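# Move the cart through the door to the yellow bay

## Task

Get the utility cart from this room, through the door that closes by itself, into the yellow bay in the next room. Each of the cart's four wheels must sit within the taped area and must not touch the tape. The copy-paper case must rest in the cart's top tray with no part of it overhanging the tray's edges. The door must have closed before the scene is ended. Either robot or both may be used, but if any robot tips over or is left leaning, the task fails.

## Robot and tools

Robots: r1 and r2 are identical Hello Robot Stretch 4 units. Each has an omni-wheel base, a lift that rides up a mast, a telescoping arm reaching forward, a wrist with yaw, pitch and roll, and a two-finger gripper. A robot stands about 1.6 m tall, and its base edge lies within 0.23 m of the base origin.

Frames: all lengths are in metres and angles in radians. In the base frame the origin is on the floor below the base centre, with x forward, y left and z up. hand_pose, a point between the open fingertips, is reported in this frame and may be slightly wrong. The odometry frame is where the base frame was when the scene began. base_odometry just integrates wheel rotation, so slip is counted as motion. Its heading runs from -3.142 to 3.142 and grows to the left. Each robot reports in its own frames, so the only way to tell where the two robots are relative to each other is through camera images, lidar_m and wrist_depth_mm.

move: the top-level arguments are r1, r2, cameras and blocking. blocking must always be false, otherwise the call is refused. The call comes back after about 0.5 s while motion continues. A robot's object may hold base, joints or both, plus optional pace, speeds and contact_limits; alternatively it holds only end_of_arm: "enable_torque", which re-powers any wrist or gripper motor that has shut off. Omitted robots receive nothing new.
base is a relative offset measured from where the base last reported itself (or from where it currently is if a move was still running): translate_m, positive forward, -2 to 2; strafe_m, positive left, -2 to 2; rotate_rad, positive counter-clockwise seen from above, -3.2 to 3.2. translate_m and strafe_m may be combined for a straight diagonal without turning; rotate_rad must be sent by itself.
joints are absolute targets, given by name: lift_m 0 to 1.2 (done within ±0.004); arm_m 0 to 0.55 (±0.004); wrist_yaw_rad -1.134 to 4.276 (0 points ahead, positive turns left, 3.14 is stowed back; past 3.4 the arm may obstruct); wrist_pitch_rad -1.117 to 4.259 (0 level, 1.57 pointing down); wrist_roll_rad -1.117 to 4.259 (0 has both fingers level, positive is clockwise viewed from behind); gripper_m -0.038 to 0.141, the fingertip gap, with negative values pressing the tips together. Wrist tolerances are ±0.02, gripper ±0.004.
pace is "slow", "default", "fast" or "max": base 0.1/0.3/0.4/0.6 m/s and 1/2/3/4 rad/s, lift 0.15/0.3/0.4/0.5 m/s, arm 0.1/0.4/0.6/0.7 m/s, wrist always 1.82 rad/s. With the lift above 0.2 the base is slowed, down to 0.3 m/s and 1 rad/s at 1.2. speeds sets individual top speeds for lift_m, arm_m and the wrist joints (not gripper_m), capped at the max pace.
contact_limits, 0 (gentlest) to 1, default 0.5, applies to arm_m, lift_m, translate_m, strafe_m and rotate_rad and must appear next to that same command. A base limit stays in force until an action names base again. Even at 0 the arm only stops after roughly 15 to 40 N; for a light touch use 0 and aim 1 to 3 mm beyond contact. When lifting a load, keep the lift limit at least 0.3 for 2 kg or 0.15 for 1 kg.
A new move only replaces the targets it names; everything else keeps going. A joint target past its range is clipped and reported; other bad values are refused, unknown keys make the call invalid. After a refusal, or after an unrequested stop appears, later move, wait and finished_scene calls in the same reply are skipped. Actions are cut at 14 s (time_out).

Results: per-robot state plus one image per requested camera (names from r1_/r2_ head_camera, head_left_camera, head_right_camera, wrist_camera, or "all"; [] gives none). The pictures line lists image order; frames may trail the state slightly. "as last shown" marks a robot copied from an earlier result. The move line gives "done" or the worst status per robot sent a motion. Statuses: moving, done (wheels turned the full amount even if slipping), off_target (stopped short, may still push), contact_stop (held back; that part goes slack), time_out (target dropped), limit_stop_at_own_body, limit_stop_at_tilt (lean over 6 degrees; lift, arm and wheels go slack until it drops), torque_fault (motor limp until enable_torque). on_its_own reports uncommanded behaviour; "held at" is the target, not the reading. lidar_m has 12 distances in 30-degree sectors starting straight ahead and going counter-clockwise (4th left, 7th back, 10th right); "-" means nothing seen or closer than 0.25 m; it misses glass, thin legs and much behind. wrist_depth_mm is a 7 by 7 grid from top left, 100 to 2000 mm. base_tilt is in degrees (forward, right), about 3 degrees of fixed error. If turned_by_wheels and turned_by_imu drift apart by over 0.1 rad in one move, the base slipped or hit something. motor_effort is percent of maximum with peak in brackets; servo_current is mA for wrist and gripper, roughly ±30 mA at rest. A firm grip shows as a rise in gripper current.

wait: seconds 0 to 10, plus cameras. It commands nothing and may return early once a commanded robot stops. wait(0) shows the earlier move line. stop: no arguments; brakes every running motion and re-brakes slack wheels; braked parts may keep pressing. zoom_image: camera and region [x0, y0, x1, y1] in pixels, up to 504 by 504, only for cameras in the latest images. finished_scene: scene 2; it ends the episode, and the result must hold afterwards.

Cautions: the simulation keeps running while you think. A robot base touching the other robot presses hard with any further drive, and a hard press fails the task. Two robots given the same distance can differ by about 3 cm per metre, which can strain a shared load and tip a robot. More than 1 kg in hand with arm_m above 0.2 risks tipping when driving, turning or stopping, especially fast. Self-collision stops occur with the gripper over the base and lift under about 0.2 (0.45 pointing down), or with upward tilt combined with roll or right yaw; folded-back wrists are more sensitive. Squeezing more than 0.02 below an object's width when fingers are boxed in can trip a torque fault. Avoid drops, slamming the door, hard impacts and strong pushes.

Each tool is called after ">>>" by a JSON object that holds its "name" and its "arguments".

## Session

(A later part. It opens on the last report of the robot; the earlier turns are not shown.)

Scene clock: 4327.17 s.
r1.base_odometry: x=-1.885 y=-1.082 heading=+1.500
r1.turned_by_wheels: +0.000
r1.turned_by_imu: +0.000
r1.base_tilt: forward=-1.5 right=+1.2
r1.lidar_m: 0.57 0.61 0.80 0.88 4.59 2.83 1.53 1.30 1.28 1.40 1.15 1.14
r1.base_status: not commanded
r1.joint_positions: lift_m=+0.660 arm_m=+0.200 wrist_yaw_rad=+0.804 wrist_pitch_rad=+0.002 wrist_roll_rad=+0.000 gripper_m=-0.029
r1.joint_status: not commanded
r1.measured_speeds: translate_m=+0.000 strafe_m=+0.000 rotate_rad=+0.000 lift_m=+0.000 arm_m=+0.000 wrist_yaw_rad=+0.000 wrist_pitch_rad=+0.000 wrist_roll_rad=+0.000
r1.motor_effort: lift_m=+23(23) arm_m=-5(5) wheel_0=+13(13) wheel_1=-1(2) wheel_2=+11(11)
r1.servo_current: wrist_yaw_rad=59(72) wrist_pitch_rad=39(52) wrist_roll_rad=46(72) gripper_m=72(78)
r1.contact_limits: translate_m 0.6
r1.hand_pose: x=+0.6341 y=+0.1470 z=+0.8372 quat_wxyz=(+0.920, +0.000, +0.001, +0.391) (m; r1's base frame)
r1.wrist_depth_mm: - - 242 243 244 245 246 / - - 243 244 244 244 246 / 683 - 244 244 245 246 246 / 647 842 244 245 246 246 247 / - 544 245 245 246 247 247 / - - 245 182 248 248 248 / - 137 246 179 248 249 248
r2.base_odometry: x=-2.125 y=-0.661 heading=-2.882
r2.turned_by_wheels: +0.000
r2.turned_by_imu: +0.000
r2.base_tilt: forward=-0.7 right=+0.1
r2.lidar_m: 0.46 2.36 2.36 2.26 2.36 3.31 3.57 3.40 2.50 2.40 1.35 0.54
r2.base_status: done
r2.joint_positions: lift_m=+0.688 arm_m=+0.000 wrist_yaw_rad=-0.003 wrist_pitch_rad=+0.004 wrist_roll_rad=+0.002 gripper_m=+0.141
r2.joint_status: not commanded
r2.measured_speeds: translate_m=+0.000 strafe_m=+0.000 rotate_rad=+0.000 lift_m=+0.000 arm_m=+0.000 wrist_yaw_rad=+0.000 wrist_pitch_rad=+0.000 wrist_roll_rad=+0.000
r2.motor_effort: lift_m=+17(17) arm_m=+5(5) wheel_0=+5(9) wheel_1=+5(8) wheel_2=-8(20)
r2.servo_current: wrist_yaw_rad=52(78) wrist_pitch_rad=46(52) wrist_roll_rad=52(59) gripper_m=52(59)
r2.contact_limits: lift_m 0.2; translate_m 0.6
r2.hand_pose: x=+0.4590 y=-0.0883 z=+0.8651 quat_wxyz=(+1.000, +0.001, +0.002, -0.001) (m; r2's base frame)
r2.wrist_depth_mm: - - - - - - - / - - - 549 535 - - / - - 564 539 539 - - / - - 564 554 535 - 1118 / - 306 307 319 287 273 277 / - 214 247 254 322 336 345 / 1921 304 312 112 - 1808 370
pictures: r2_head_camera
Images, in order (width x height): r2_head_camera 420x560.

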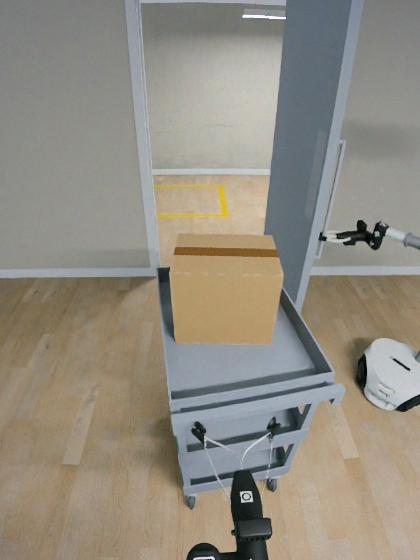

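>>> {"name": "move", "arguments": {"r2": {"base": {"translate_m": -0.02, "strafe_m": -0.04}, "pace": "slow", "contact_limits": {"translate_m": 0.6}}, "blocking": false, "cameras": []}}

>>> {"name": "wait", "arguments": {"seconds": 4, "cameras": []}}

>>> {"name": "move", "arguments": {"r2": {"base": {"translate_m": 0.2}, "pace": "slow", "contact_limits": {"translate_m": 0.6}}, "blocking": false, "cameras": []}}

>>> {"name": "wait", "arguments": {"seconds": 4, "cameras": ["r2_head_camera"]}}

>>> {"name": "zoom_image", "arguments": {"camera": "r2_head_camera", "region": [110, 220, 350, 500]}}

Scene clock: 4349.93 s.
move: r2 moving
r1.base_odometry: x=-1.885 y=-1.082 heading=+1.500
r1.turned_by_wheels: +0.000
r1.turned_by_imu: +0.000
r1.base_tilt: forward=-1.6 right=+1.3
r1.lidar_m: 0.57 0.58 0.80 0.86 4.61 2.83 1.57 1.31 1.32 1.38 1.12 1.16
r1.base_status: not commanded
r1.joint_positions: lift_m=+0.660 arm_m=+0.200 wrist_yaw_rad=+0.804 wrist_pitch_rad=+0.002 wrist_roll_rad=+0.000 gripper_m=-0.029
r1.joint_status: not commanded
r1.measured_speeds: translate_m=+0.000 strafe_m=+0.000 rotate_rad=+0.000 lift_m=+0.000 arm_m=+0.000 wrist_yaw_rad=+0.000 wrist_pitch_rad=+0.000 wrist_roll_rad=+0.000
r1.motor_effort: lift_m=+23(23) arm_m=-5(5) wheel_0=+12(13) wheel_1=-2(2) wheel_2=+11(11)
r1.servo_current: wrist_yaw_rad=46(52) wrist_pitch_rad=52(52) wrist_roll_rad=39(59) gripper_m=72(78)
r1.contact_limits: translate_m 0.6
r1.hand_pose: x=+0.6341 y=+0.1470 z=+0.8372 quat_wxyz=(+0.920, +0.000, +0.001, +0.391) (m; r1's base frame)
r1.wrist_depth_mm: - - 243 245 243 244 245 / - - 243 244 244 246 246 / 683 - 244 244 245 246 247 / 647 842 244 245 246 247 247 / - 544 245 245 247 246 247 / - - 245 182 246 248 248 / - 137 246 179 247 249 249
r2.base_odometry: x=-2.123 y=-0.649 heading=-2.882
r2.turned_by_wheels: +0.001
r2.turned_by_imu: +0.001
r2.base_tilt: forward=-0.7 right=+0.0
r2.lidar_m: 0.47 2.37 2.38 2.28 2.39 3.34 3.56 3.39 2.51 2.41 1.33 0.55
r2.base_status: translate_m moving; strafe_m moving
r2.joint_positions: lift_m=+0.688 arm_m=+0.000 wrist_yaw_rad=-0.003 wrist_pitch_rad=+0.004 wrist_roll_rad=+0.002 gripper_m=+0.141
r2.joint_status: not commanded
r2.measured_speeds: translate_m=-0.022 strafe_m=-0.044 rotate_rad=+0.000 lift_m=+0.000 arm_m=+0.000 wrist_yaw_rad=+0.000 wrist_pitch_rad=+0.000 wrist_roll_rad=+0.000
r2.motor_effort: lift_m=+17(17) arm_m=+5(5) wheel_0=+9(9) wheel_1=-7(9) wheel_2=+7(7)
r2.servo_current: wrist_yaw_rad=52(52) wrist_pitch_rad=46(52) wrist_roll_rad=52(52) gripper_m=46(59)
r2.contact_limits: lift_m 0.2; translate_m 0.6
r2.hand_pose: x=+0.4590 y=-0.0883 z=+0.8651 quat_wxyz=(+1.000, +0.001, +0.002, -0.001) (m; r2's base frame)
r2.wrist_depth_mm: - - - - - - - / - - - 549 539 - - / - - 564 549 535 - - / - - 569 554 539 - 1118 / - 384 314 324 287 278 283 / - 216 252 259 329 340 349 / 1863 314 732 112 - 1808 366
pictures: none
No camera images: "cameras" was empty.

Scene clock: 4351.07 s.
earlier move: r2 done
r1.base_odometry: x=-1.885 y=-1.082 heading=+1.500
r1.turned_by_wheels: +0.000
r1.turned_by_imu: +0.000
r1.base_tilt: forward=-1.6 right=+1.2
r1.lidar_m: 0.59 0.59 0.77 0.86 4.61 2.86 1.55 1.29 1.31 1.37 1.17 1.15
r1.base_status: not commanded
r1.joint_positions: lift_m=+0.660 arm_m=+0.200 wrist_yaw_rad=+0.804 wrist_pitch_rad=+0.002 wrist_roll_rad=+0.000 gripper_m=-0.029
r1.joint_status: not commanded
r1.measured_speeds: translate_m=+0.000 strafe_m=+0.000 rotate_rad=+0.000 lift_m=+0.000 arm_m=+0.000 wrist_yaw_rad=+0.000 wrist_pitch_rad=+0.000 wrist_roll_rad=+0.000
r1.motor_effort: lift_m=+23(23) arm_m=-4(5) wheel_0=+13(13) wheel_1=-1(2) wheel_2=+11(11)
r1.servo_current: wrist_yaw_rad=65(65) wrist_pitch_rad=46(52) wrist_roll_rad=59(65) gripper_m=65(78)
r1.contact_limits: translate_m 0.6
r1.hand_pose: x=+0.6341 y=+0.1470 z=+0.8372 quat_wxyz=(+0.920, +0.000, +0.001, +0.391) (m; r1's base frame)
r1.wrist_depth_mm: - - 242 244 245 245 246 / - - 243 244 245 245 246 / 691 - 244 246 245 246 247 / 654 854 245 246 246 246 246 / - 544 244 245 246 247 247 / - - 245 182 247 248 249 / - 137 246 179 248 249 249
r2.base_odometry: x=-2.116 y=-0.617 heading=-2.882
r2.turned_by_wheels: +0.000
r2.turned_by_imu: +0.000
r2.base_tilt: forward=-0.7 right=+0.1
r2.lidar_m: 0.49 2.37 2.37 2.28 2.42 3.38 3.56 3.37 2.49 2.40 1.31 0.54
r2.base_status: done
r2.joint_positions: lift_m=+0.688 arm_m=+0.000 wrist_yaw_rad=-0.003 wrist_pitch_rad=+0.004 wrist_roll_rad=+0.002 gripper_m=+0.141
r2.joint_status: not commanded
r2.measured_speeds: translate_m=+0.000 strafe_m=+0.000 rotate_rad=+0.000 lift_m=+0.000 arm_m=+0.000 wrist_yaw_rad=+0.000 wrist_pitch_rad=+0.000 wrist_roll_rad=+0.000
r2.motor_effort: lift_m=+17(17) arm_m=+4(5) wheel_0=+4(9) wheel_1=-5(9) wheel_2=+6(9)
r2.servo_current: wrist_yaw_rad=52(59) wrist_pitch_rad=46(52) wrist_roll_rad=52(59) gripper_m=52(59)
r2.contact_limits: lift_m 0.2; translate_m 0.6
r2.hand_pose: x=+0.4590 y=-0.0883 z=+0.8651 quat_wxyz=(+1.000, +0.001, +0.002, -0.001) (m; r2's base frame)
r2.wrist_depth_mm: - - - - - - - / - - - 564 549 1205 - / - - 580 559 554 - - / - - 585 569 554 - 1118 / - 322 330 297 290 297 303 / - 216 276 283 351 364 370 / 1863 330 891 112 - 1756 1708
wait: 1.13 of 4 s (r2 has come to rest)
pictures: none
No camera images: "cameras" was empty.

Scene clock: 4351.57 s.
move: r2 moving
r1.base_odometry: x=-1.885 y=-1.082 heading=+1.500
r1.turned_by_wheels: +0.000
r1.turned_by_imu: +0.000
r1.base_tilt: forward=-1.6 right=+1.2
r1.lidar_m: 0.59 0.59 0.78 0.84 4.63 2.85 1.57 1.32 1.31 1.37 1.16 1.15
r1.base_status: not commanded
r1.joint_positions: lift_m=+0.660 arm_m=+0.200 wrist_yaw_rad=+0.804 wrist_pitch_rad=+0.002 wrist_roll_rad=+0.000 gripper_m=-0.029
r1.joint_status: not commanded
r1.measured_speeds: translate_m=+0.000 strafe_m=+0.000 rotate_rad=+0.000 lift_m=+0.000 arm_m=+0.000 wrist_yaw_rad=+0.000 wrist_pitch_rad=+0.000 wrist_roll_rad=+0.000
r1.motor_effort: lift_m=+23(23) arm_m=-4(5) wheel_0=+12(13) wheel_1=-1(2) wheel_2=+11(11)
r1.servo_current: wrist_yaw_rad=59(65) wrist_pitch_rad=46(46) wrist_roll_rad=46(59) gripper_m=78(78)
r1.contact_limits: translate_m 0.6
r1.hand_pose: x=+0.6341 y=+0.1470 z=+0.8372 quat_wxyz=(+0.920, +0.000, +0.001, +0.391) (m; r1's base frame)
r1.wrist_depth_mm: - - 243 243 244 245 246 / - - 243 244 244 244 246 / 676 - 244 244 246 246 246 / 647 842 245 245 246 247 247 / - 544 245 245 247 247 248 / - - 244 182 246 248 248 / - 137 246 179 247 249 249
r2.base_odometry: x=-2.128 y=-0.620 heading=-2.882
r2.turned_by_wheels: +0.000
r2.turned_by_imu: +0.000
r2.base_tilt: forward=-0.7 right=+0.0
r2.lidar_m: 0.47 2.38 2.39 2.29 2.42 3.38 3.56 3.36 2.46 2.39 1.31 0.53
r2.base_status: translate_m moving
r2.joint_positions: lift_m=+0.688 arm_m=+0.000 wrist_yaw_rad=-0.003 wrist_pitch_rad=+0.004 wrist_roll_rad=+0.002 gripper_m=+0.141
r2.joint_status: not commanded
r2.measured_speeds: translate_m=+0.049 strafe_m=+0.000 rotate_rad=+0.001 lift_m=+0.000 arm_m=+0.000 wrist_yaw_rad=+0.000 wrist_pitch_rad=+0.000 wrist_roll_rad=+0.000
r2.motor_effort: lift_m=+17(17) arm_m=+4(5) wheel_0=+2(10) wheel_1=+5(7) wheel_2=-10(11)
r2.servo_current: wrist_yaw_rad=52(52) wrist_pitch_rad=39(46) wrist_roll_rad=52(59) gripper_m=52(59)
r2.contact_limits: lift_m 0.2; translate_m 0.6
r2.hand_pose: x=+0.4590 y=-0.0883 z=+0.8651 quat_wxyz=(+1.000, +0.001, +0.002, -0.001) (m; r2's base frame)
r2.wrist_depth_mm: - - - - - - - / - - - 554 539 - - / - - 569 549 539 - - / - - 574 549 544 - 1118 / - 310 320 325 283 283 290 / 253 215 264 270 336 351 355 / 1863 319 904 112 - 1708 1661
pictures: none
No camera images: "cameras" was empty.

Scene clock: 4354.37 s.
earlier move: r2 done
r1.base_odometry: x=-1.885 y=-1.082 heading=+1.500
r1.turned_by_wheels: +0.000
r1.turned_by_imu: +0.000
r1.base_tilt: forward=-1.6 right=+1.2
r1.lidar_m: 0.56 0.61 0.80 1.08 4.62 2.83 1.60 1.31 1.31 1.38 1.15 1.13
r1.base_status: not commanded
r1.joint_positions: lift_m=+0.660 arm_m=+0.200 wrist_yaw_rad=+0.804 wrist_pitch_rad=+0.002 wrist_roll_rad=+0.000 gripper_m=-0.029
r1.joint_status: not commanded
r1.measured_speeds: translate_m=+0.000 strafe_m=+0.000 rotate_rad=+0.000 lift_m=+0.000 arm_m=+0.000 wrist_yaw_rad=+0.000 wrist_pitch_rad=+0.000 wrist_roll_rad=+0.000
r1.motor_effort: lift_m=+23(23) arm_m=-5(5) wheel_0=+12(13) wheel_1=-2(2) wheel_2=+11(11)
r1.servo_current: wrist_yaw_rad=39(65) wrist_pitch_rad=39(52) wrist_roll_rad=52(65) gripper_m=78(78)
r1.contact_limits: translate_m 0.6
r1.hand_pose: x=+0.6341 y=+0.1470 z=+0.8372 quat_wxyz=(+0.920, +0.000, +0.001, +0.391) (m; r1's base frame)
r1.wrist_depth_mm: - - 242 244 244 245 246 / - - 243 244 244 245 246 / 615 609 243 245 245 246 247 / 615 609 244 244 246 247 247 / - - 245 246 246 247 248 / - - 244 182 247 248 247 / - 137 246 179 247 248 248
r2.base_odometry: x=-2.309 y=-0.668 heading=-2.882
r2.turned_by_wheels: +0.000
r2.turned_by_imu: +0.000
r2.base_tilt: forward=-0.7 right=+0.1
r2.lidar_m: 0.44 2.19 2.36 2.28 2.38 3.37 3.76 3.31 2.47 2.39 1.20 0.52
r2.base_status: done
r2.joint_positions: lift_m=+0.688 arm_m=+0.000 wrist_yaw_rad=-0.002 wrist_pitch_rad=+0.004 wrist_roll_rad=+0.002 gripper_m=+0.141
r2.joint_status: not commanded
r2.measured_speeds: translate_m=+0.000 strafe_m=+0.000 rotate_rad=+0.000 lift_m=+0.000 arm_m=+0.000 wrist_yaw_rad=+0.000 wrist_pitch_rad=+0.000 wrist_roll_rad=+0.000
r2.motor_effort: lift_m=+17(17) arm_m=+5(5) wheel_0=+4(10) wheel_1=+6(10) wheel_2=-8(18)
r2.servo_current: wrist_yaw_rad=59(65) wrist_pitch_rad=46(52) wrist_roll_rad=39(65) gripper_m=46(59)
r2.contact_limits: lift_m 0.2; translate_m 0.6
r2.hand_pose: x=+0.4591 y=-0.0879 z=+0.8651 quat_wxyz=(+1.000, +0.001, +0.002, -0.001) (m; r2's base frame)
r2.wrist_depth_mm: - - - - - - - / - - 544 539 1708 976 - / - - 544 535 1708 1008 - / - - 554 539 535 1008 - / 290 304 307 319 283 278 279 / 236 239 249 255 324 338 338 / 300 304 310 112 - - 1661
wait: 2.80 of 4 s (r2 has come to rest)
pictures: r2_head_camera
Images, in order (width x height): r2_head_camera 420x560.

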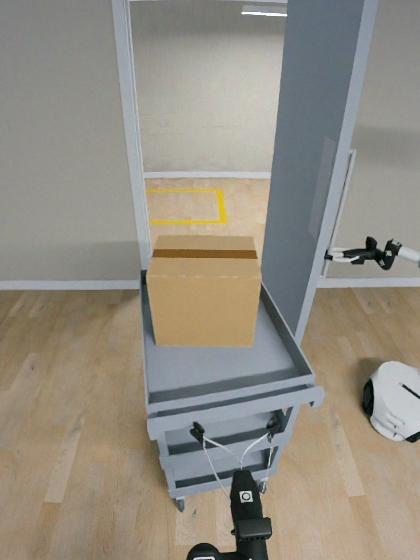

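Scaled by 1.800 from the camera's 420x560 image, which has a finer 1200x1600 frame.

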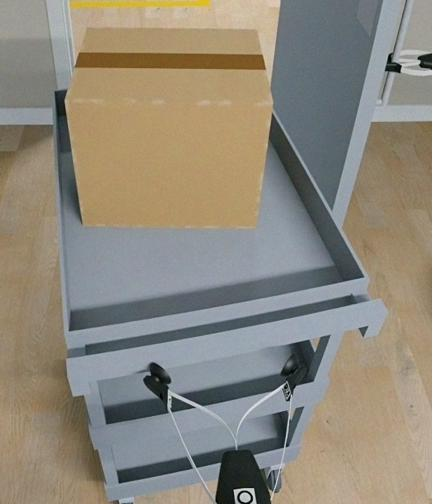

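>>> {"name": "move", "arguments": {"r2": {"base": {"translate_m": -0.02, "strafe_m": 0.045}, "pace": "slow", "contact_limits": {"translate_m": 0.6}}, "blocking": false, "cameras": []}}

>>> {"name": "wait", "arguments": {"seconds": 4, "cameras": []}}

>>> {"name": "move", "arguments": {"r2": {"base": {"translate_m": 0.1}, "pace": "slow", "contact_limits": {"translate_m": 0.6}}, "blocking": false, "cameras": []}}

>>> {"name": "wait", "arguments": {"seconds": 4, "cameras": ["r2_head_camera"]}}

>>> {"name": "zoom_image", "arguments": {"camera": "r2_head_camera", "region": [110, 220, 350, 500]}}

Scene clock: 4381.57 s.
move: r2 moving
r1.base_odometry: x=-1.885 y=-1.082 heading=+1.500
r1.turned_by_wheels: +0.000
r1.turned_by_imu: +0.000
r1.base_tilt: forward=-1.6 right=+1.2
r1.lidar_m: 0.58 0.59 0.79 1.07 4.61 2.87 1.56 1.31 1.29 1.37 1.16 1.15
r1.base_status: not commanded
r1.joint_positions: lift_m=+0.660 arm_m=+0.200 wrist_yaw_rad=+0.804 wrist_pitch_rad=+0.002 wrist_roll_rad=+0.000 gripper_m=-0.029
r1.joint_status: not commanded
r1.measured_speeds: translate_m=+0.000 strafe_m=+0.000 rotate_rad=+0.000 lift_m=+0.000 arm_m=+0.000 wrist_yaw_rad=+0.000 wrist_pitch_rad=+0.000 wrist_roll_rad=+0.000
r1.motor_effort: lift_m=+23(23) arm_m=-4(5) wheel_0=+12(13) wheel_1=-2(2) wheel_2=+11(11)
r1.servo_current: wrist_yaw_rad=33(72) wrist_pitch_rad=46(46) wrist_roll_rad=52(78) gripper_m=78(78)
r1.contact_limits: translate_m 0.6
r1.hand_pose: x=+0.6341 y=+0.1470 z=+0.8372 quat_wxyz=(+0.920, +0.000, +0.001, +0.391) (m; r1's base frame)
r1.wrist_depth_mm: - - 243 243 244 245 246 / - - 242 244 244 246 246 / 609 615 244 245 245 246 247 / 609 609 243 245 245 247 246 / - - 245 246 246 247 248 / - - 245 182 246 247 248 / - 137 246 179 247 249 248
r2.base_odometry: x=-2.302 y=-0.678 heading=-2.881
r2.turned_by_wheels: +0.000
r2.turned_by_imu: +0.001
r2.base_tilt: forward=-0.7 right=+0.1
r2.lidar_m: 0.45 2.20 2.37 2.26 2.40 3.34 3.77 3.37 2.50 2.39 1.20 0.53
r2.base_status: translate_m moving; strafe_m moving
r2.joint_positions: lift_m=+0.688 arm_m=+0.000 wrist_yaw_rad=-0.002 wrist_pitch_rad=+0.004 wrist_roll_rad=+0.002 gripper_m=+0.141
r2.joint_status: not commanded
r2.measured_speeds: translate_m=-0.020 strafe_m=+0.044 rotate_rad=+0.000 lift_m=+0.000 arm_m=+0.000 wrist_yaw_rad=+0.000 wrist_pitch_rad=+0.000 wrist_roll_rad=+0.000
r2.motor_effort: lift_m=+17(17) arm_m=+4(5) wheel_0=-7(7) wheel_1=+5(9) wheel_2=+7(8)
r2.servo_current: wrist_yaw_rad=52(52) wrist_pitch_rad=46(46) wrist_roll_rad=39(59) gripper_m=52(52)
r2.contact_limits: lift_m 0.2; translate_m 0.6
r2.hand_pose: x=+0.4591 y=-0.0879 z=+0.8651 quat_wxyz=(+1.000, +0.001, +0.002, -0.001) (m; r2's base frame)
r2.wrist_depth_mm: - - - - - - - / - - 549 539 - 1008 - / - - 549 535 1808 1008 - / - - 554 539 535 1008 - / 263 304 312 322 270 279 283 / 237 241 251 257 325 342 349 / 303 307 314 112 - - -
pictures: none
No camera images: "cameras" was empty.

Scene clock: 4382.77 s.
earlier move: r2 done
r1.base_odometry: x=-1.885 y=-1.082 heading=+1.500
r1.turned_by_wheels: +0.000
r1.turned_by_imu: +0.000
r1.base_tilt: forward=-1.6 right=+1.3
r1.lidar_m: 0.57 0.61 0.77 1.12 4.59 2.84 1.56 1.31 1.33 1.36 1.17 1.14
r1.base_status: not commanded
r1.joint_positions: lift_m=+0.660 arm_m=+0.200 wrist_yaw_rad=+0.804 wrist_pitch_rad=+0.002 wrist_roll_rad=+0.000 gripper_m=-0.029
r1.joint_status: not commanded
r1.measured_speeds: translate_m=+0.000 strafe_m=+0.000 rotate_rad=+0.000 lift_m=+0.000 arm_m=+0.000 wrist_yaw_rad=+0.000 wrist_pitch_rad=+0.000 wrist_roll_rad=+0.000
r1.motor_effort: lift_m=+23(23) arm_m=-5(5) wheel_0=+13(13) wheel_1=-2(2) wheel_2=+11(11)
r1.servo_current: wrist_yaw_rad=59(72) wrist_pitch_rad=46(46) wrist_roll_rad=59(78) gripper_m=72(78)
r1.contact_limits: translate_m 0.6
r1.hand_pose: x=+0.6341 y=+0.1470 z=+0.8372 quat_wxyz=(+0.920, +0.000, +0.001, +0.391) (m; r1's base frame)
r1.wrist_depth_mm: - - 242 243 244 245 246 / - - 243 244 245 246 246 / 615 609 244 244 245 246 247 / 615 609 245 245 245 246 247 / - - 245 246 246 248 248 / - - 244 182 247 248 248 / - 137 246 179 247 248 249
r2.base_odometry: x=-2.279 y=-0.707 heading=-2.881
r2.turned_by_wheels: +0.000
r2.turned_by_imu: +0.000
r2.base_tilt: forward=-0.7 right=+0.1
r2.lidar_m: 0.47 2.16 2.34 2.23 2.36 3.31 3.73 3.41 2.48 2.43 1.21 0.55
r2.base_status: done
r2.joint_positions: lift_m=+0.688 arm_m=+0.000 wrist_yaw_rad=-0.002 wrist_pitch_rad=+0.004 wrist_roll_rad=+0.002 gripper_m=+0.141
r2.joint_status: not commanded
r2.measured_speeds: translate_m=+0.000 strafe_m=+0.000 rotate_rad=+0.000 lift_m=+0.000 arm_m=+0.000 wrist_yaw_rad=+0.000 wrist_pitch_rad=+0.000 wrist_roll_rad=+0.000
r2.motor_effort: lift_m=+17(17) arm_m=+5(5) wheel_0=-4(9) wheel_1=+5(9) wheel_2=+6(8)
r2.servo_current: wrist_yaw_rad=46(59) wrist_pitch_rad=46(52) wrist_roll_rad=46(65) gripper_m=52(59)
r2.contact_limits: lift_m 0.2; translate_m 0.6
r2.hand_pose: x=+0.4591 y=-0.0879 z=+0.8651 quat_wxyz=(+1.000, +0.001, +0.002, -0.001) (m; r2's base frame)
r2.wrist_depth_mm: - - - - - - - / - - 564 554 1708 1008 - / - - 559 559 544 1008 - / - - 569 559 554 1008 - / - 263 319 325 285 289 296 / - 214 260 268 336 351 364 / 1863 320 798 112 - - 375
wait: 1.20 of 4 s (r2 has come to rest)
pictures: none
No camera images: "cameras" was empty.

Scene clock: 4383.27 s.
move: r2 moving
r1.base_odometry: x=-1.885 y=-1.082 heading=+1.500
r1.turned_by_wheels: +0.000
r1.turned_by_imu: +0.000
r1.base_tilt: forward=-1.6 right=+1.3
r1.lidar_m: 0.60 0.60 0.78 1.11 4.61 2.85 1.57 1.31 1.30 1.39 1.16 1.16
r1.base_status: not commanded
r1.joint_positions: lift_m=+0.660 arm_m=+0.200 wrist_yaw_rad=+0.804 wrist_pitch_rad=+0.002 wrist_roll_rad=+0.000 gripper_m=-0.029
r1.joint_status: not commanded
r1.measured_speeds: translate_m=+0.000 strafe_m=+0.000 rotate_rad=+0.000 lift_m=+0.000 arm_m=+0.000 wrist_yaw_rad=+0.000 wrist_pitch_rad=+0.000 wrist_roll_rad=+0.000
r1.motor_effort: lift_m=+23(23) arm_m=-4(5) wheel_0=+12(13) wheel_1=-2(2) wheel_2=+11(11)
r1.servo_current: wrist_yaw_rad=72(72) wrist_pitch_rad=46(46) wrist_roll_rad=59(59) gripper_m=72(78)
r1.contact_limits: translate_m 0.6
r1.hand_pose: x=+0.6341 y=+0.1470 z=+0.8372 quat_wxyz=(+0.920, +0.000, +0.001, +0.391) (m; r1's base frame)
r1.wrist_depth_mm: - - 243 243 243 246 245 / - - 243 244 244 245 246 / 609 609 244 245 245 246 246 / 615 609 244 245 246 247 247 / - - 245 247 247 246 247 / - - 245 182 247 248 249 / - 137 246 179 248 249 249
r2.base_odometry: x=-2.290 y=-0.710 heading=-2.881
r2.turned_by_wheels: +0.000
r2.turned_by_imu: +0.000
r2.base_tilt: forward=-0.7 right=+0.1
r2.lidar_m: 0.48 2.19 2.35 2.25 2.36 3.31 3.74 3.41 2.54 2.43 1.24 0.55
r2.base_status: translate_m moving
r2.joint_positions: lift_m=+0.688 arm_m=+0.000 wrist_yaw_rad=-0.002 wrist_pitch_rad=+0.004 wrist_roll_rad=+0.002 gripper_m=+0.141
r2.joint_status: not commanded
r2.measured_speeds: translate_m=+0.048 strafe_m=+0.000 rotate_rad=+0.001 lift_m=+0.000 arm_m=+0.000 wrist_yaw_rad=+0.000 wrist_pitch_rad=+0.000 wrist_roll_rad=+0.000
r2.motor_effort: lift_m=+17(17) arm_m=+4(5) wheel_0=+5(8) wheel_1=+6(6) wheel_2=-10(10)
r2.servo_current: wrist_yaw_rad=46(46) wrist_pitch_rad=46(46) wrist_roll_rad=46(65) gripper_m=52(52)
r2.contact_limits: lift_m 0.2; translate_m 0.6
r2.hand_pose: x=+0.4591 y=-0.0879 z=+0.8651 quat_wxyz=(+1.000, +0.001, +0.002, -0.001) (m; r2's base frame)
r2.wrist_depth_mm: - - - - - - - / - - 559 549 1708 991 - / - - 554 549 539 1025 - / - - 564 549 539 991 - / - 262 309 320 285 279 285 / - 239 250 257 325 342 349 / 1863 306 312 112 - - 364
pictures: none
No camera images: "cameras" was empty.

Scene clock: 4385.07 s.
earlier move: r2 done
r1.base_odometry: x=-1.885 y=-1.082 heading=+1.500
r1.turned_by_wheels: +0.000
r1.turned_by_imu: +0.000
r1.base_tilt: forward=-1.6 right=+1.3
r1.lidar_m: 0.54 0.59 0.81 1.17 4.60 2.86 1.59 1.32 1.31 1.38 1.17 1.15
r1.base_status: not commanded
r1.joint_positions: lift_m=+0.660 arm_m=+0.200 wrist_yaw_rad=+0.804 wrist_pitch_rad=+0.002 wrist_roll_rad=+0.000 gripper_m=-0.029
r1.joint_status: not commanded
r1.measured_speeds: translate_m=+0.000 strafe_m=+0.000 rotate_rad=+0.000 lift_m=+0.000 arm_m=+0.000 wrist_yaw_rad=+0.000 wrist_pitch_rad=+0.000 wrist_roll_rad=+0.000
r1.motor_effort: lift_m=+23(23) arm_m=-5(5) wheel_0=+12(13) wheel_1=-2(2) wheel_2=+11(11)
r1.servo_current: wrist_yaw_rad=72(72) wrist_pitch_rad=39(52) wrist_roll_rad=39(65) gripper_m=72(85)
r1.contact_limits: translate_m 0.6
r1.hand_pose: x=+0.6341 y=+0.1470 z=+0.8372 quat_wxyz=(+0.920, +0.000, +0.001, +0.391) (m; r1's base frame)
r1.wrist_depth_mm: - - 243 243 244 245 245 / - - 243 244 245 245 246 / - 621 244 245 246 246 246 / 634 621 244 245 245 246 247 / - - 245 246 246 247 247 / - - 245 182 246 248 248 / - 137 247 179 247 248 249
r2.base_odometry: x=-2.375 y=-0.732 heading=-2.881
r2.turned_by_wheels: +0.000
r2.turned_by_imu: +0.000
r2.base_tilt: forward=-0.7 right=+0.1
r2.lidar_m: 0.46 2.09 2.33 2.25 2.36 3.29 3.82 3.41 2.53 2.41 1.18 0.56
r2.base_status: done
r2.joint_positions: lift_m=+0.688 arm_m=+0.000 wrist_yaw_rad=-0.002 wrist_pitch_rad=+0.004 wrist_roll_rad=+0.002 gripper_m=+0.141
r2.joint_status: not commanded
r2.measured_speeds: translate_m=+0.000 strafe_m=+0.000 rotate_rad=+0.000 lift_m=+0.000 arm_m=+0.000 wrist_yaw_rad=+0.000 wrist_pitch_rad=+0.000 wrist_roll_rad=+0.000
r2.motor_effort: lift_m=+17(17) arm_m=+5(5) wheel_0=+4(9) wheel_1=+6(9) wheel_2=-7(15)
r2.servo_current: wrist_yaw_rad=46(59) wrist_pitch_rad=39(46) wrist_roll_rad=39(65) gripper_m=46(59)
r2.contact_limits: lift_m 0.2; translate_m 0.6
r2.hand_pose: x=+0.4591 y=-0.0879 z=+0.8651 quat_wxyz=(+1.000, +0.001, +0.002, -0.001) (m; r2's base frame)
r2.wrist_depth_mm: - - - - - - - / - - 549 539 530 946 - / - - 554 539 530 960 904 / - - 564 539 539 - 917 / - 304 307 315 283 273 277 / 237 208 249 255 322 332 343 / 1708 303 312 112 - - 357
wait: 1.80 of 4 s (r2 has come to rest)
pictures: r2_head_camera
Images, in order (width x height): r2_head_camera 420x560.

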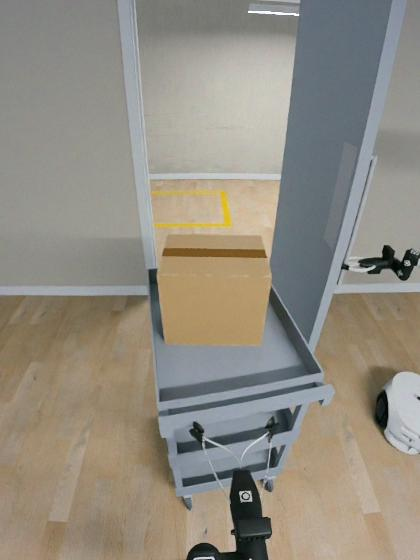

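Scaled by 1.800 from the camera's 420x560 image, which has a finer 1200x1600 frame.

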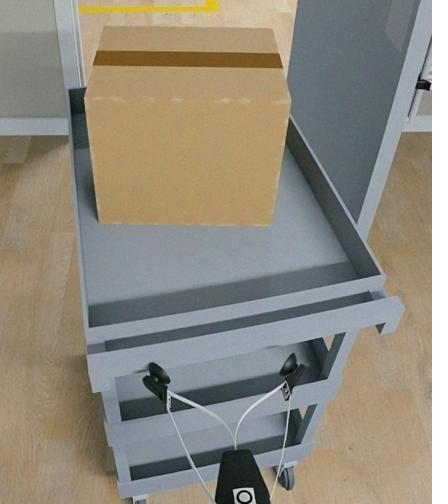

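>>> {"name": "move", "arguments": {"r2": {"base": {"translate_m": -0.025, "strafe_m": 0.055}, "pace": "slow", "contact_limits": {"translate_m": 0.6}}, "blocking": false, "cameras": []}}

>>> {"name": "wait", "arguments": {"seconds": 4, "cameras": ["r2_head_camera"]}}

>>> {"name": "zoom_image", "arguments": {"camera": "r2_head_camera", "region": [110, 220, 350, 500]}}

Scene clock: 4396.87 s.
move: r2 moving
r1.base_odometry: x=-1.885 y=-1.082 heading=+1.500
r1.turned_by_wheels: +0.000
r1.turned_by_imu: +0.000
r1.base_tilt: forward=-1.6 right=+1.2
r1.lidar_m: 0.58 0.59 0.79 1.17 4.62 2.84 1.55 1.32 1.31 1.35 1.17 1.11
r1.base_status: not commanded
r1.joint_positions: lift_m=+0.660 arm_m=+0.200 wrist_yaw_rad=+0.804 wrist_pitch_rad=+0.002 wrist_roll_rad=+0.000 gripper_m=-0.029
r1.joint_status: not commanded
r1.measured_speeds: translate_m=+0.000 strafe_m=+0.000 rotate_rad=+0.000 lift_m=+0.000 arm_m=+0.000 wrist_yaw_rad=+0.000 wrist_pitch_rad=+0.000 wrist_roll_rad=+0.000
r1.motor_effort: lift_m=+23(23) arm_m=-5(5) wheel_0=+12(13) wheel_1=-2(2) wheel_2=+11(11)
r1.servo_current: wrist_yaw_rad=52(78) wrist_pitch_rad=39(46) wrist_roll_rad=33(65) gripper_m=72(78)
r1.contact_limits: translate_m 0.6
r1.hand_pose: x=+0.6341 y=+0.1470 z=+0.8372 quat_wxyz=(+0.920, +0.000, +0.001, +0.391) (m; r1's base frame)
r1.wrist_depth_mm: - - 242 243 244 246 246 / - - 243 244 245 245 246 / - 627 244 244 245 246 246 / 640 627 244 244 246 246 247 / - - 245 246 246 247 248 / - - 245 182 247 248 248 / - 137 247 179 247 249 250
r2.base_odometry: x=-2.368 y=-0.742 heading=-2.881
r2.turned_by_wheels: +0.000
r2.turned_by_imu: +0.001
r2.base_tilt: forward=-0.7 right=+0.1
r2.lidar_m: 0.47 2.10 2.31 2.23 2.37 3.26 3.84 3.42 2.53 2.44 1.19 0.52
r2.base_status: translate_m moving; strafe_m moving
r2.joint_positions: lift_m=+0.688 arm_m=+0.000 wrist_yaw_rad=-0.002 wrist_pitch_rad=+0.004 wrist_roll_rad=+0.002 gripper_m=+0.141
r2.joint_status: not commanded
r2.measured_speeds: translate_m=-0.020 strafe_m=+0.044 rotate_rad=+0.000 lift_m=+0.000 arm_m=+0.000 wrist_yaw_rad=+0.000 wrist_pitch_rad=+0.000 wrist_roll_rad=+0.000
r2.motor_effort: lift_m=+17(17) arm_m=+4(5) wheel_0=-10(10) wheel_1=+6(8) wheel_2=+7(8)
r2.servo_current: wrist_yaw_rad=52(59) wrist_pitch_rad=46(46) wrist_roll_rad=52(59) gripper_m=59(59)
r2.contact_limits: lift_m 0.2; translate_m 0.6
r2.hand_pose: x=+0.4591 y=-0.0879 z=+0.8651 quat_wxyz=(+1.000, +0.001, +0.002, -0.001) (m; r2's base frame)
r2.wrist_depth_mm: - - - - - - - / - - 554 544 1756 960 904 / - - 559 544 535 1008 917 / - - 564 539 544 - 931 / - 263 310 319 285 276 282 / 240 241 252 257 325 338 349 / 1756 307 312 112 - - 364
pictures: none
No camera images: "cameras" was empty.

Scene clock: 4398.20 s.
earlier move: r2 done
r1.base_odometry: x=-1.885 y=-1.082 heading=+1.500
r1.turned_by_wheels: +0.000
r1.turned_by_imu: +0.000
r1.base_tilt: forward=-1.6 right=+1.3
r1.lidar_m: 0.59 0.60 0.78 1.22 4.63 2.85 1.58 1.32 1.31 1.37 1.17 1.17
r1.base_status: not commanded
r1.joint_positions: lift_m=+0.660 arm_m=+0.200 wrist_yaw_rad=+0.804 wrist_pitch_rad=+0.002 wrist_roll_rad=+0.000 gripper_m=-0.029
r1.joint_status: not commanded
r1.measured_speeds: translate_m=+0.000 strafe_m=+0.000 rotate_rad=+0.000 lift_m=+0.000 arm_m=+0.000 wrist_yaw_rad=+0.000 wrist_pitch_rad=+0.000 wrist_roll_rad=+0.000
r1.motor_effort: lift_m=+23(23) arm_m=-4(5) wheel_0=+13(13) wheel_1=-2(2) wheel_2=+11(11)
r1.servo_current: wrist_yaw_rad=39(78) wrist_pitch_rad=39(52) wrist_roll_rad=52(72) gripper_m=78(78)
r1.contact_limits: translate_m 0.6
r1.hand_pose: x=+0.6341 y=+0.1470 z=+0.8372 quat_wxyz=(+0.920, +0.000, +0.001, +0.391) (m; r1's base frame)
r1.wrist_depth_mm: - - 242 244 244 245 246 / - - 242 244 246 245 246 / - 634 244 244 245 246 246 / 640 634 245 245 246 246 247 / - - 245 246 247 247 248 / - - 245 182 247 247 249 / - 137 246 179 246 249 249
r2.base_odometry: x=-2.337 y=-0.779 heading=-2.880
r2.turned_by_wheels: +0.000
r2.turned_by_imu: +0.000
r2.base_tilt: forward=-0.7 right=+0.0
r2.lidar_m: 0.47 2.12 2.28 2.19 2.29 3.22 3.80 3.46 2.58 2.49 1.24 0.54
r2.base_status: done
r2.joint_positions: lift_m=+0.688 arm_m=+0.000 wrist_yaw_rad=-0.002 wrist_pitch_rad=+0.004 wrist_roll_rad=+0.002 gripper_m=+0.141
r2.joint_status: not commanded
r2.measured_speeds: translate_m=+0.000 strafe_m=+0.000 rotate_rad=+0.000 lift_m=+0.000 arm_m=+0.000 wrist_yaw_rad=+0.000 wrist_pitch_rad=+0.000 wrist_roll_rad=+0.000
r2.motor_effort: lift_m=+17(17) arm_m=+5(5) wheel_0=-3(10) wheel_1=+5(8) wheel_2=+5(8)
r2.servo_current: wrist_yaw_rad=59(59) wrist_pitch_rad=39(52) wrist_roll_rad=33(65) gripper_m=52(59)
r2.contact_limits: lift_m 0.2; translate_m 0.6
r2.hand_pose: x=+0.4591 y=-0.0879 z=+0.8651 quat_wxyz=(+1.000, +0.001, +0.002, -0.001) (m; r2's base frame)
r2.wrist_depth_mm: - - - - - - - / - - 580 569 554 976 931 / - - 580 569 559 991 931 / - - 574 574 559 - 960 / - 262 322 296 286 290 296 / - 191 267 272 340 357 364 / 1983 1808 329 112 - - -
wait: 1.33 of 4 s (r2 has come to rest)
pictures: r2_head_camera
Images, in order (width x height): r2_head_camera 420x560.

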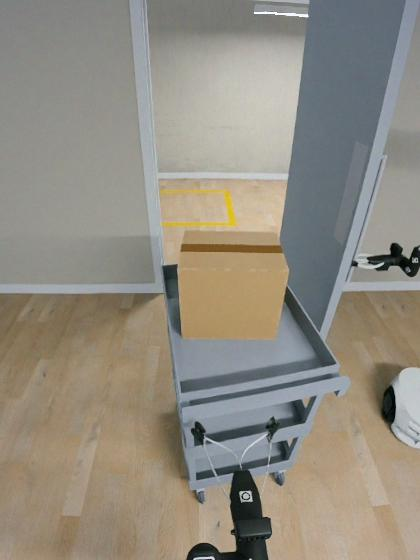

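Scaled by 1.800 from the camera's 420x560 image, which has a finer 1200x1600 frame.

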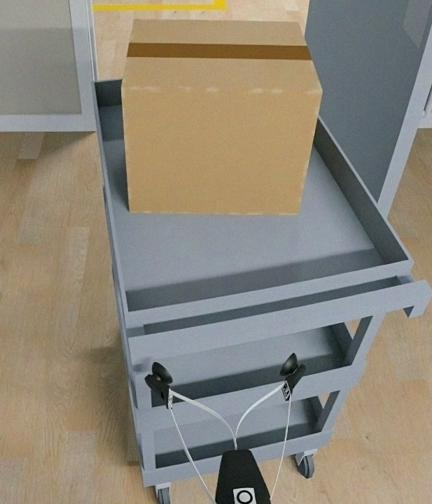

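>>> {"name": "move", "arguments": {"r2": {"base": {"translate_m": 0.1}, "pace": "slow", "contact_limits": {"translate_m": 0.6}}, "blocking": false, "cameras": []}}

>>> {"name": "wait", "arguments": {"seconds": 4, "cameras": ["r2_head_camera"]}}

>>> {"name": "zoom_image", "arguments": {"camera": "r2_head_camera", "region": [110, 220, 350, 500]}}

Scene clock: 4405.27 s.
move: r2 moving
r1.base_odometry: x=-1.885 y=-1.082 heading=+1.500
r1.turned_by_wheels: +0.000
r1.turned_by_imu: +0.000
r1.base_tilt: forward=-1.6 right=+1.2
r1.lidar_m: 0.60 0.62 0.77 1.22 4.61 2.82 1.54 1.32 1.32 1.39 1.16 1.15
r1.base_status: not commanded
r1.joint_positions: lift_m=+0.660 arm_m=+0.200 wrist_yaw_rad=+0.804 wrist_pitch_rad=+0.002 wrist_roll_rad=+0.000 gripper_m=-0.029
r1.joint_status: not commanded
r1.measured_speeds: translate_m=+0.000 strafe_m=+0.000 rotate_rad=+0.000 lift_m=+0.000 arm_m=+0.000 wrist_yaw_rad=+0.000 wrist_pitch_rad=+0.000 wrist_roll_rad=+0.000
r1.motor_effort: lift_m=+23(23) arm_m=-5(5) wheel_0=+12(13) wheel_1=-1(2) wheel_2=+11(11)
r1.servo_current: wrist_yaw_rad=33(65) wrist_pitch_rad=39(46) wrist_roll_rad=65(65) gripper_m=72(78)
r1.contact_limits: translate_m 0.6
r1.hand_pose: x=+0.6341 y=+0.1470 z=+0.8372 quat_wxyz=(+0.920, +0.000, +0.001, +0.391) (m; r1's base frame)
r1.wrist_depth_mm: - - 242 243 244 245 246 / - - 243 244 245 246 246 / - 627 243 244 244 245 246 / 640 627 245 245 246 246 247 / - - 244 246 246 248 247 / - - 245 182 246 248 248 / - 137 245 179 247 248 249
r2.base_odometry: x=-2.349 y=-0.782 heading=-2.880
r2.turned_by_wheels: +0.000
r2.turned_by_imu: +0.001
r2.base_tilt: forward=-0.7 right=+0.1
r2.lidar_m: 0.46 2.10 2.27 2.18 2.30 3.20 3.84 3.48 2.56 2.50 1.23 0.55
r2.base_status: translate_m moving
r2.joint_positions: lift_m=+0.688 arm_m=+0.000 wrist_yaw_rad=-0.002 wrist_pitch_rad=+0.004 wrist_roll_rad=+0.002 gripper_m=+0.141
r2.joint_status: not commanded
r2.measured_speeds: translate_m=+0.048 strafe_m=+0.000 rotate_rad=-0.002 lift_m=+0.000 arm_m=+0.000 wrist_yaw_rad=+0.000 wrist_pitch_rad=+0.000 wrist_roll_rad=+0.000
r2.motor_effort: lift_m=+17(17) arm_m=+4(5) wheel_0=+8(9) wheel_1=+7(9) wheel_2=-10(10)
r2.servo_current: wrist_yaw_rad=52(52) wrist_pitch_rad=52(52) wrist_roll_rad=39(65) gripper_m=46(59)
r2.contact_limits: lift_m 0.2; translate_m 0.6
r2.hand_pose: x=+0.4591 y=-0.0879 z=+0.8651 quat_wxyz=(+1.000, +0.001, +0.002, -0.001) (m; r2's base frame)
r2.wrist_depth_mm: - - - - - - - / - - 564 559 544 - 917 / - - 569 559 544 - 931 / - - 569 564 549 - 931 / - 263 312 324 290 281 285 / - 191 253 262 327 342 351 / 1863 1756 319 112 - - -
pictures: none
No camera images: "cameras" was empty.

Scene clock: 4407.07 s.
earlier move: r2 done
r1.base_odometry: x=-1.885 y=-1.082 heading=+1.500
r1.turned_by_wheels: +0.000
r1.turned_by_imu: +0.000
r1.base_tilt: forward=-1.6 right=+1.2
r1.lidar_m: 0.60 0.60 0.80 1.19 4.61 2.85 1.58 1.31 1.31 1.35 1.16 1.15
r1.base_status: not commanded
r1.joint_positions: lift_m=+0.660 arm_m=+0.200 wrist_yaw_rad=+0.804 wrist_pitch_rad=+0.002 wrist_roll_rad=+0.000 gripper_m=-0.029
r1.joint_status: not commanded
r1.measured_speeds: translate_m=+0.000 strafe_m=+0.000 rotate_rad=+0.000 lift_m=+0.000 arm_m=+0.000 wrist_yaw_rad=+0.000 wrist_pitch_rad=+0.000 wrist_roll_rad=+0.000
r1.motor_effort: lift_m=+23(23) arm_m=-4(5) wheel_0=+12(13) wheel_1=-2(2) wheel_2=+11(11)
r1.servo_current: wrist_yaw_rad=33(72) wrist_pitch_rad=39(52) wrist_roll_rad=65(65) gripper_m=72(78)
r1.contact_limits: translate_m 0.6
r1.hand_pose: x=+0.6341 y=+0.1470 z=+0.8372 quat_wxyz=(+0.920, +0.000, +0.001, +0.391) (m; r1's base frame)
r1.wrist_depth_mm: - - 243 242 245 245 245 / - - 243 244 244 246 246 / - 654 243 244 246 246 247 / - 654 244 245 246 247 247 / - - 244 246 246 246 248 / - - 244 182 247 247 248 / - 137 246 179 248 249 249
r2.base_odometry: x=-2.433 y=-0.805 heading=-2.880
r2.turned_by_wheels: +0.000
r2.turned_by_imu: +0.000
r2.base_tilt: forward=-0.7 right=+0.1
r2.lidar_m: 0.46 1.99 2.26 2.18 2.31 3.21 3.94 3.48 2.58 2.50 1.19 0.54
r2.base_status: done
r2.joint_positions: lift_m=+0.688 arm_m=+0.000 wrist_yaw_rad=-0.001 wrist_pitch_rad=+0.004 wrist_roll_rad=+0.002 gripper_m=+0.141
r2.joint_status: not commanded
r2.measured_speeds: translate_m=+0.000 strafe_m=+0.000 rotate_rad=+0.000 lift_m=+0.000 arm_m=+0.000 wrist_yaw_rad=+0.000 wrist_pitch_rad=+0.000 wrist_roll_rad=+0.000
r2.motor_effort: lift_m=+17(17) arm_m=+4(5) wheel_0=+4(11) wheel_1=+4(9) wheel_2=-6(17)
r2.servo_current: wrist_yaw_rad=46(52) wrist_pitch_rad=33(52) wrist_roll_rad=46(65) gripper_m=52(59)
r2.contact_limits: lift_m 0.2; translate_m 0.6
r2.hand_pose: x=+0.4591 y=-0.0877 z=+0.8651 quat_wxyz=(+1.000, +0.001, +0.002, -0.001) (m; r2's base frame)
r2.wrist_depth_mm: - - 1808 - - - 820 / - - 559 549 530 - 831 / - - 554 544 535 - 831 / - - 554 539 530 - 820 / - 262 304 312 317 274 268 / - 239 248 251 259 327 336 / 1756 306 309 112 - - -
wait: 1.80 of 4 s (r2 has come to rest)
pictures: r2_head_camera
Images, in order (width x height): r2_head_camera 420x560.

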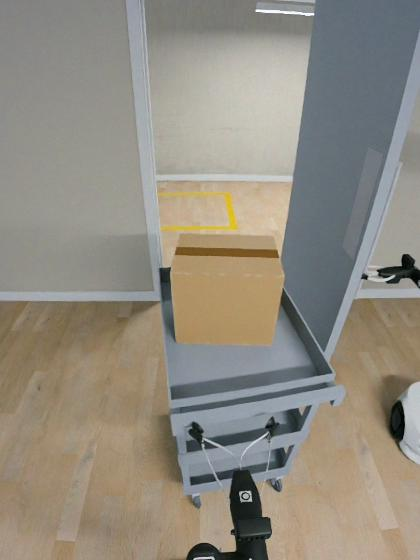

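Scaled by 1.800 from the camera's 420x560 image, which has a finer 1200x1600 frame.

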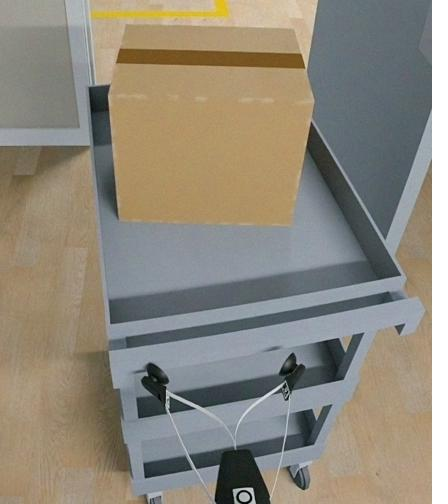

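>>> {"name": "move", "arguments": {"r2": {"base": {"translate_m": 0.1}, "pace": "slow", "contact_limits": {"translate_m": 0.6}}, "blocking": false, "cameras": []}}

>>> {"name": "wait", "arguments": {"seconds": 4, "cameras": ["r2_head_camera"]}}

>>> {"name": "zoom_image", "arguments": {"camera": "r2_head_camera", "region": [110, 220, 350, 500]}}

Scene clock: 4413.40 s.
move: r2 moving
r1.base_odometry: x=-1.885 y=-1.082 heading=+1.500
r1.turned_by_wheels: +0.000
r1.turned_by_imu: +0.000
r1.base_tilt: forward=-1.6 right=+1.2
r1.lidar_m: 0.59 0.60 0.81 1.19 4.60 2.83 1.57 1.32 1.31 1.39 1.16 1.15
r1.base_status: not commanded
r1.joint_positions: lift_m=+0.660 arm_m=+0.200 wrist_yaw_rad=+0.804 wrist_pitch_rad=+0.002 wrist_roll_rad=+0.000 gripper_m=-0.029
r1.joint_status: not commanded
r1.measured_speeds: translate_m=+0.000 strafe_m=+0.000 rotate_rad=+0.000 lift_m=+0.000 arm_m=+0.000 wrist_yaw_rad=+0.000 wrist_pitch_rad=+0.000 wrist_roll_rad=+0.000
r1.motor_effort: lift_m=+23(23) arm_m=-4(5) wheel_0=+13(13) wheel_1=-2(2) wheel_2=+11(11)
r1.servo_current: wrist_yaw_rad=46(59) wrist_pitch_rad=39(52) wrist_roll_rad=33(65) gripper_m=72(78)
r1.contact_limits: translate_m 0.6
r1.hand_pose: x=+0.6341 y=+0.1470 z=+0.8372 quat_wxyz=(+0.920, +0.000, +0.001, +0.391) (m; r1's base frame)
r1.wrist_depth_mm: - - 243 244 244 245 245 / - - 243 244 245 245 246 / - 654 243 245 245 246 247 / - 661 244 245 245 246 247 / - - 245 246 247 247 248 / - - 245 182 248 248 248 / - 144 246 179 248 249 249
r2.base_odometry: x=-2.445 y=-0.808 heading=-2.880
r2.turned_by_wheels: +0.001
r2.turned_by_imu: +0.001
r2.base_tilt: forward=-0.7 right=+0.1
r2.lidar_m: 0.45 2.01 2.28 2.17 2.27 3.23 3.92 3.50 2.60 2.49 1.17 0.52
r2.base_status: translate_m moving
r2.joint_positions: lift_m=+0.688 arm_m=+0.000 wrist_yaw_rad=-0.001 wrist_pitch_rad=+0.004 wrist_roll_rad=+0.002 gripper_m=+0.141
r2.joint_status: not commanded
r2.measured_speeds: translate_m=+0.050 strafe_m=+0.000 rotate_rad=+0.002 lift_m=+0.000 arm_m=+0.000 wrist_yaw_rad=+0.000 wrist_pitch_rad=+0.000 wrist_roll_rad=+0.000
r2.motor_effort: lift_m=+17(17) arm_m=+4(5) wheel_0=+5(8) wheel_1=+8(8) wheel_2=-11(13)
r2.servo_current: wrist_yaw_rad=46(59) wrist_pitch_rad=46(46) wrist_roll_rad=52(59) gripper_m=52(52)
r2.contact_limits: lift_m 0.2; translate_m 0.6
r2.hand_pose: x=+0.4591 y=-0.0877 z=+0.8651 quat_wxyz=(+1.000, +0.001, +0.002, -0.001) (m; r2's base frame)
r2.wrist_depth_mm: - - 1756 - - - 831 / - - 554 544 525 - 831 / - - 554 544 530 - 831 / - - 559 544 535 - - / - 262 304 312 315 266 268 / - 216 245 251 255 325 332 / 1756 303 309 112 - - -
pictures: none
No camera images: "cameras" was empty.

Scene clock: 4415.17 s.
earlier move: r2 done
r1.base_odometry: x=-1.885 y=-1.082 heading=+1.500
r1.turned_by_wheels: +0.000
r1.turned_by_imu: +0.000
r1.base_tilt: forward=-1.6 right=+1.3
r1.lidar_m: 0.57 0.60 0.84 1.15 4.58 2.83 1.59 1.29 1.32 1.36 1.15 1.16
r1.base_status: not commanded
r1.joint_positions: lift_m=+0.660 arm_m=+0.200 wrist_yaw_rad=+0.804 wrist_pitch_rad=+0.002 wrist_roll_rad=+0.000 gripper_m=-0.029
r1.joint_status: not commanded
r1.measured_speeds: translate_m=+0.000 strafe_m=+0.000 rotate_rad=+0.000 lift_m=+0.000 arm_m=+0.000 wrist_yaw_rad=+0.000 wrist_pitch_rad=+0.000 wrist_roll_rad=+0.000
r1.motor_effort: lift_m=+23(23) arm_m=-4(5) wheel_0=+12(13) wheel_1=-1(2) wheel_2=+11(11)
r1.servo_current: wrist_yaw_rad=59(72) wrist_pitch_rad=39(52) wrist_roll_rad=46(65) gripper_m=65(78)
r1.contact_limits: translate_m 0.6
r1.hand_pose: x=+0.6341 y=+0.1470 z=+0.8372 quat_wxyz=(+0.920, +0.000, +0.001, +0.391) (m; r1's base frame)
r1.wrist_depth_mm: - - 242 243 244 246 246 / - - 244 244 245 246 246 / - - 244 245 245 246 247 / - - 245 245 246 246 247 / - - 245 246 246 248 247 / - - 245 182 247 247 249 / - 145 247 179 247 248 249
r2.base_odometry: x=-2.530 y=-0.830 heading=-2.880
r2.turned_by_wheels: +0.000
r2.turned_by_imu: +0.000
r2.base_tilt: forward=-0.7 right=+0.0
r2.lidar_m: 0.46 1.92 2.24 2.17 2.32 3.22 4.05 3.46 2.59 2.48 1.13 0.53
r2.base_status: done
r2.joint_positions: lift_m=+0.688 arm_m=+0.000 wrist_yaw_rad=+0.000 wrist_pitch_rad=+0.004 wrist_roll_rad=+0.002 gripper_m=+0.141
r2.joint_status: not commanded
r2.measured_speeds: translate_m=+0.000 strafe_m=+0.000 rotate_rad=+0.000 lift_m=+0.000 arm_m=+0.000 wrist_yaw_rad=+0.000 wrist_pitch_rad=+0.000 wrist_roll_rad=+0.000
r2.motor_effort: lift_m=+17(17) arm_m=+4(5) wheel_0=+4(11) wheel_1=+4(8) wheel_2=-6(13)
r2.servo_current: wrist_yaw_rad=59(59) wrist_pitch_rad=39(52) wrist_roll_rad=46(59) gripper_m=59(59)
r2.contact_limits: lift_m 0.2; translate_m 0.6
r2.hand_pose: x=+0.4593 y=-0.0874 z=+0.8651 quat_wxyz=(+1.000, +0.001, +0.002, +0.000) (m; r2's base frame)
r2.wrist_depth_mm: - - 1708 - - - 732 / - - 559 539 521 - 732 / - - 559 535 521 - 741 / - - 559 539 530 - - / - 303 304 310 315 262 266 / 239 240 246 251 255 325 329 / 245 303 307 112 - - 343
wait: 1.77 of 4 s (r2 has come to rest)
pictures: r2_head_camera
Images, in order (width x height): r2_head_camera 420x560.

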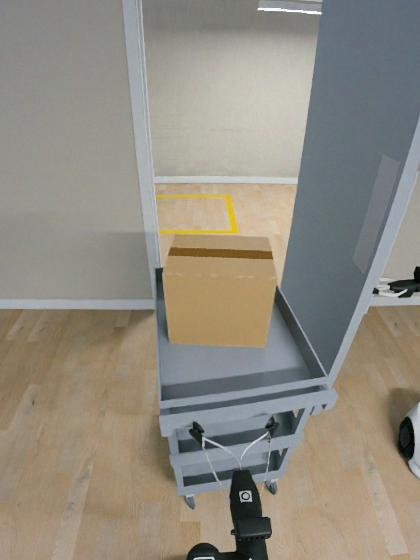

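Scaled by 1.800 from the camera's 420x560 image, which has a finer 1200x1600 frame.

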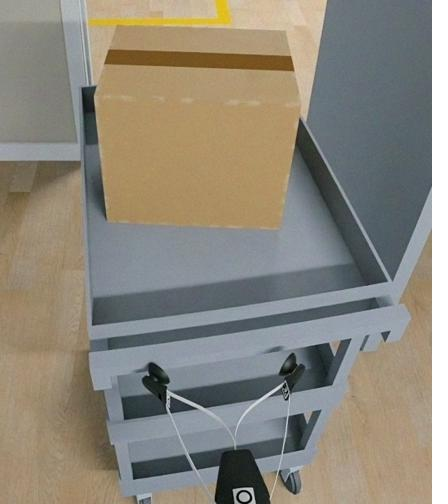

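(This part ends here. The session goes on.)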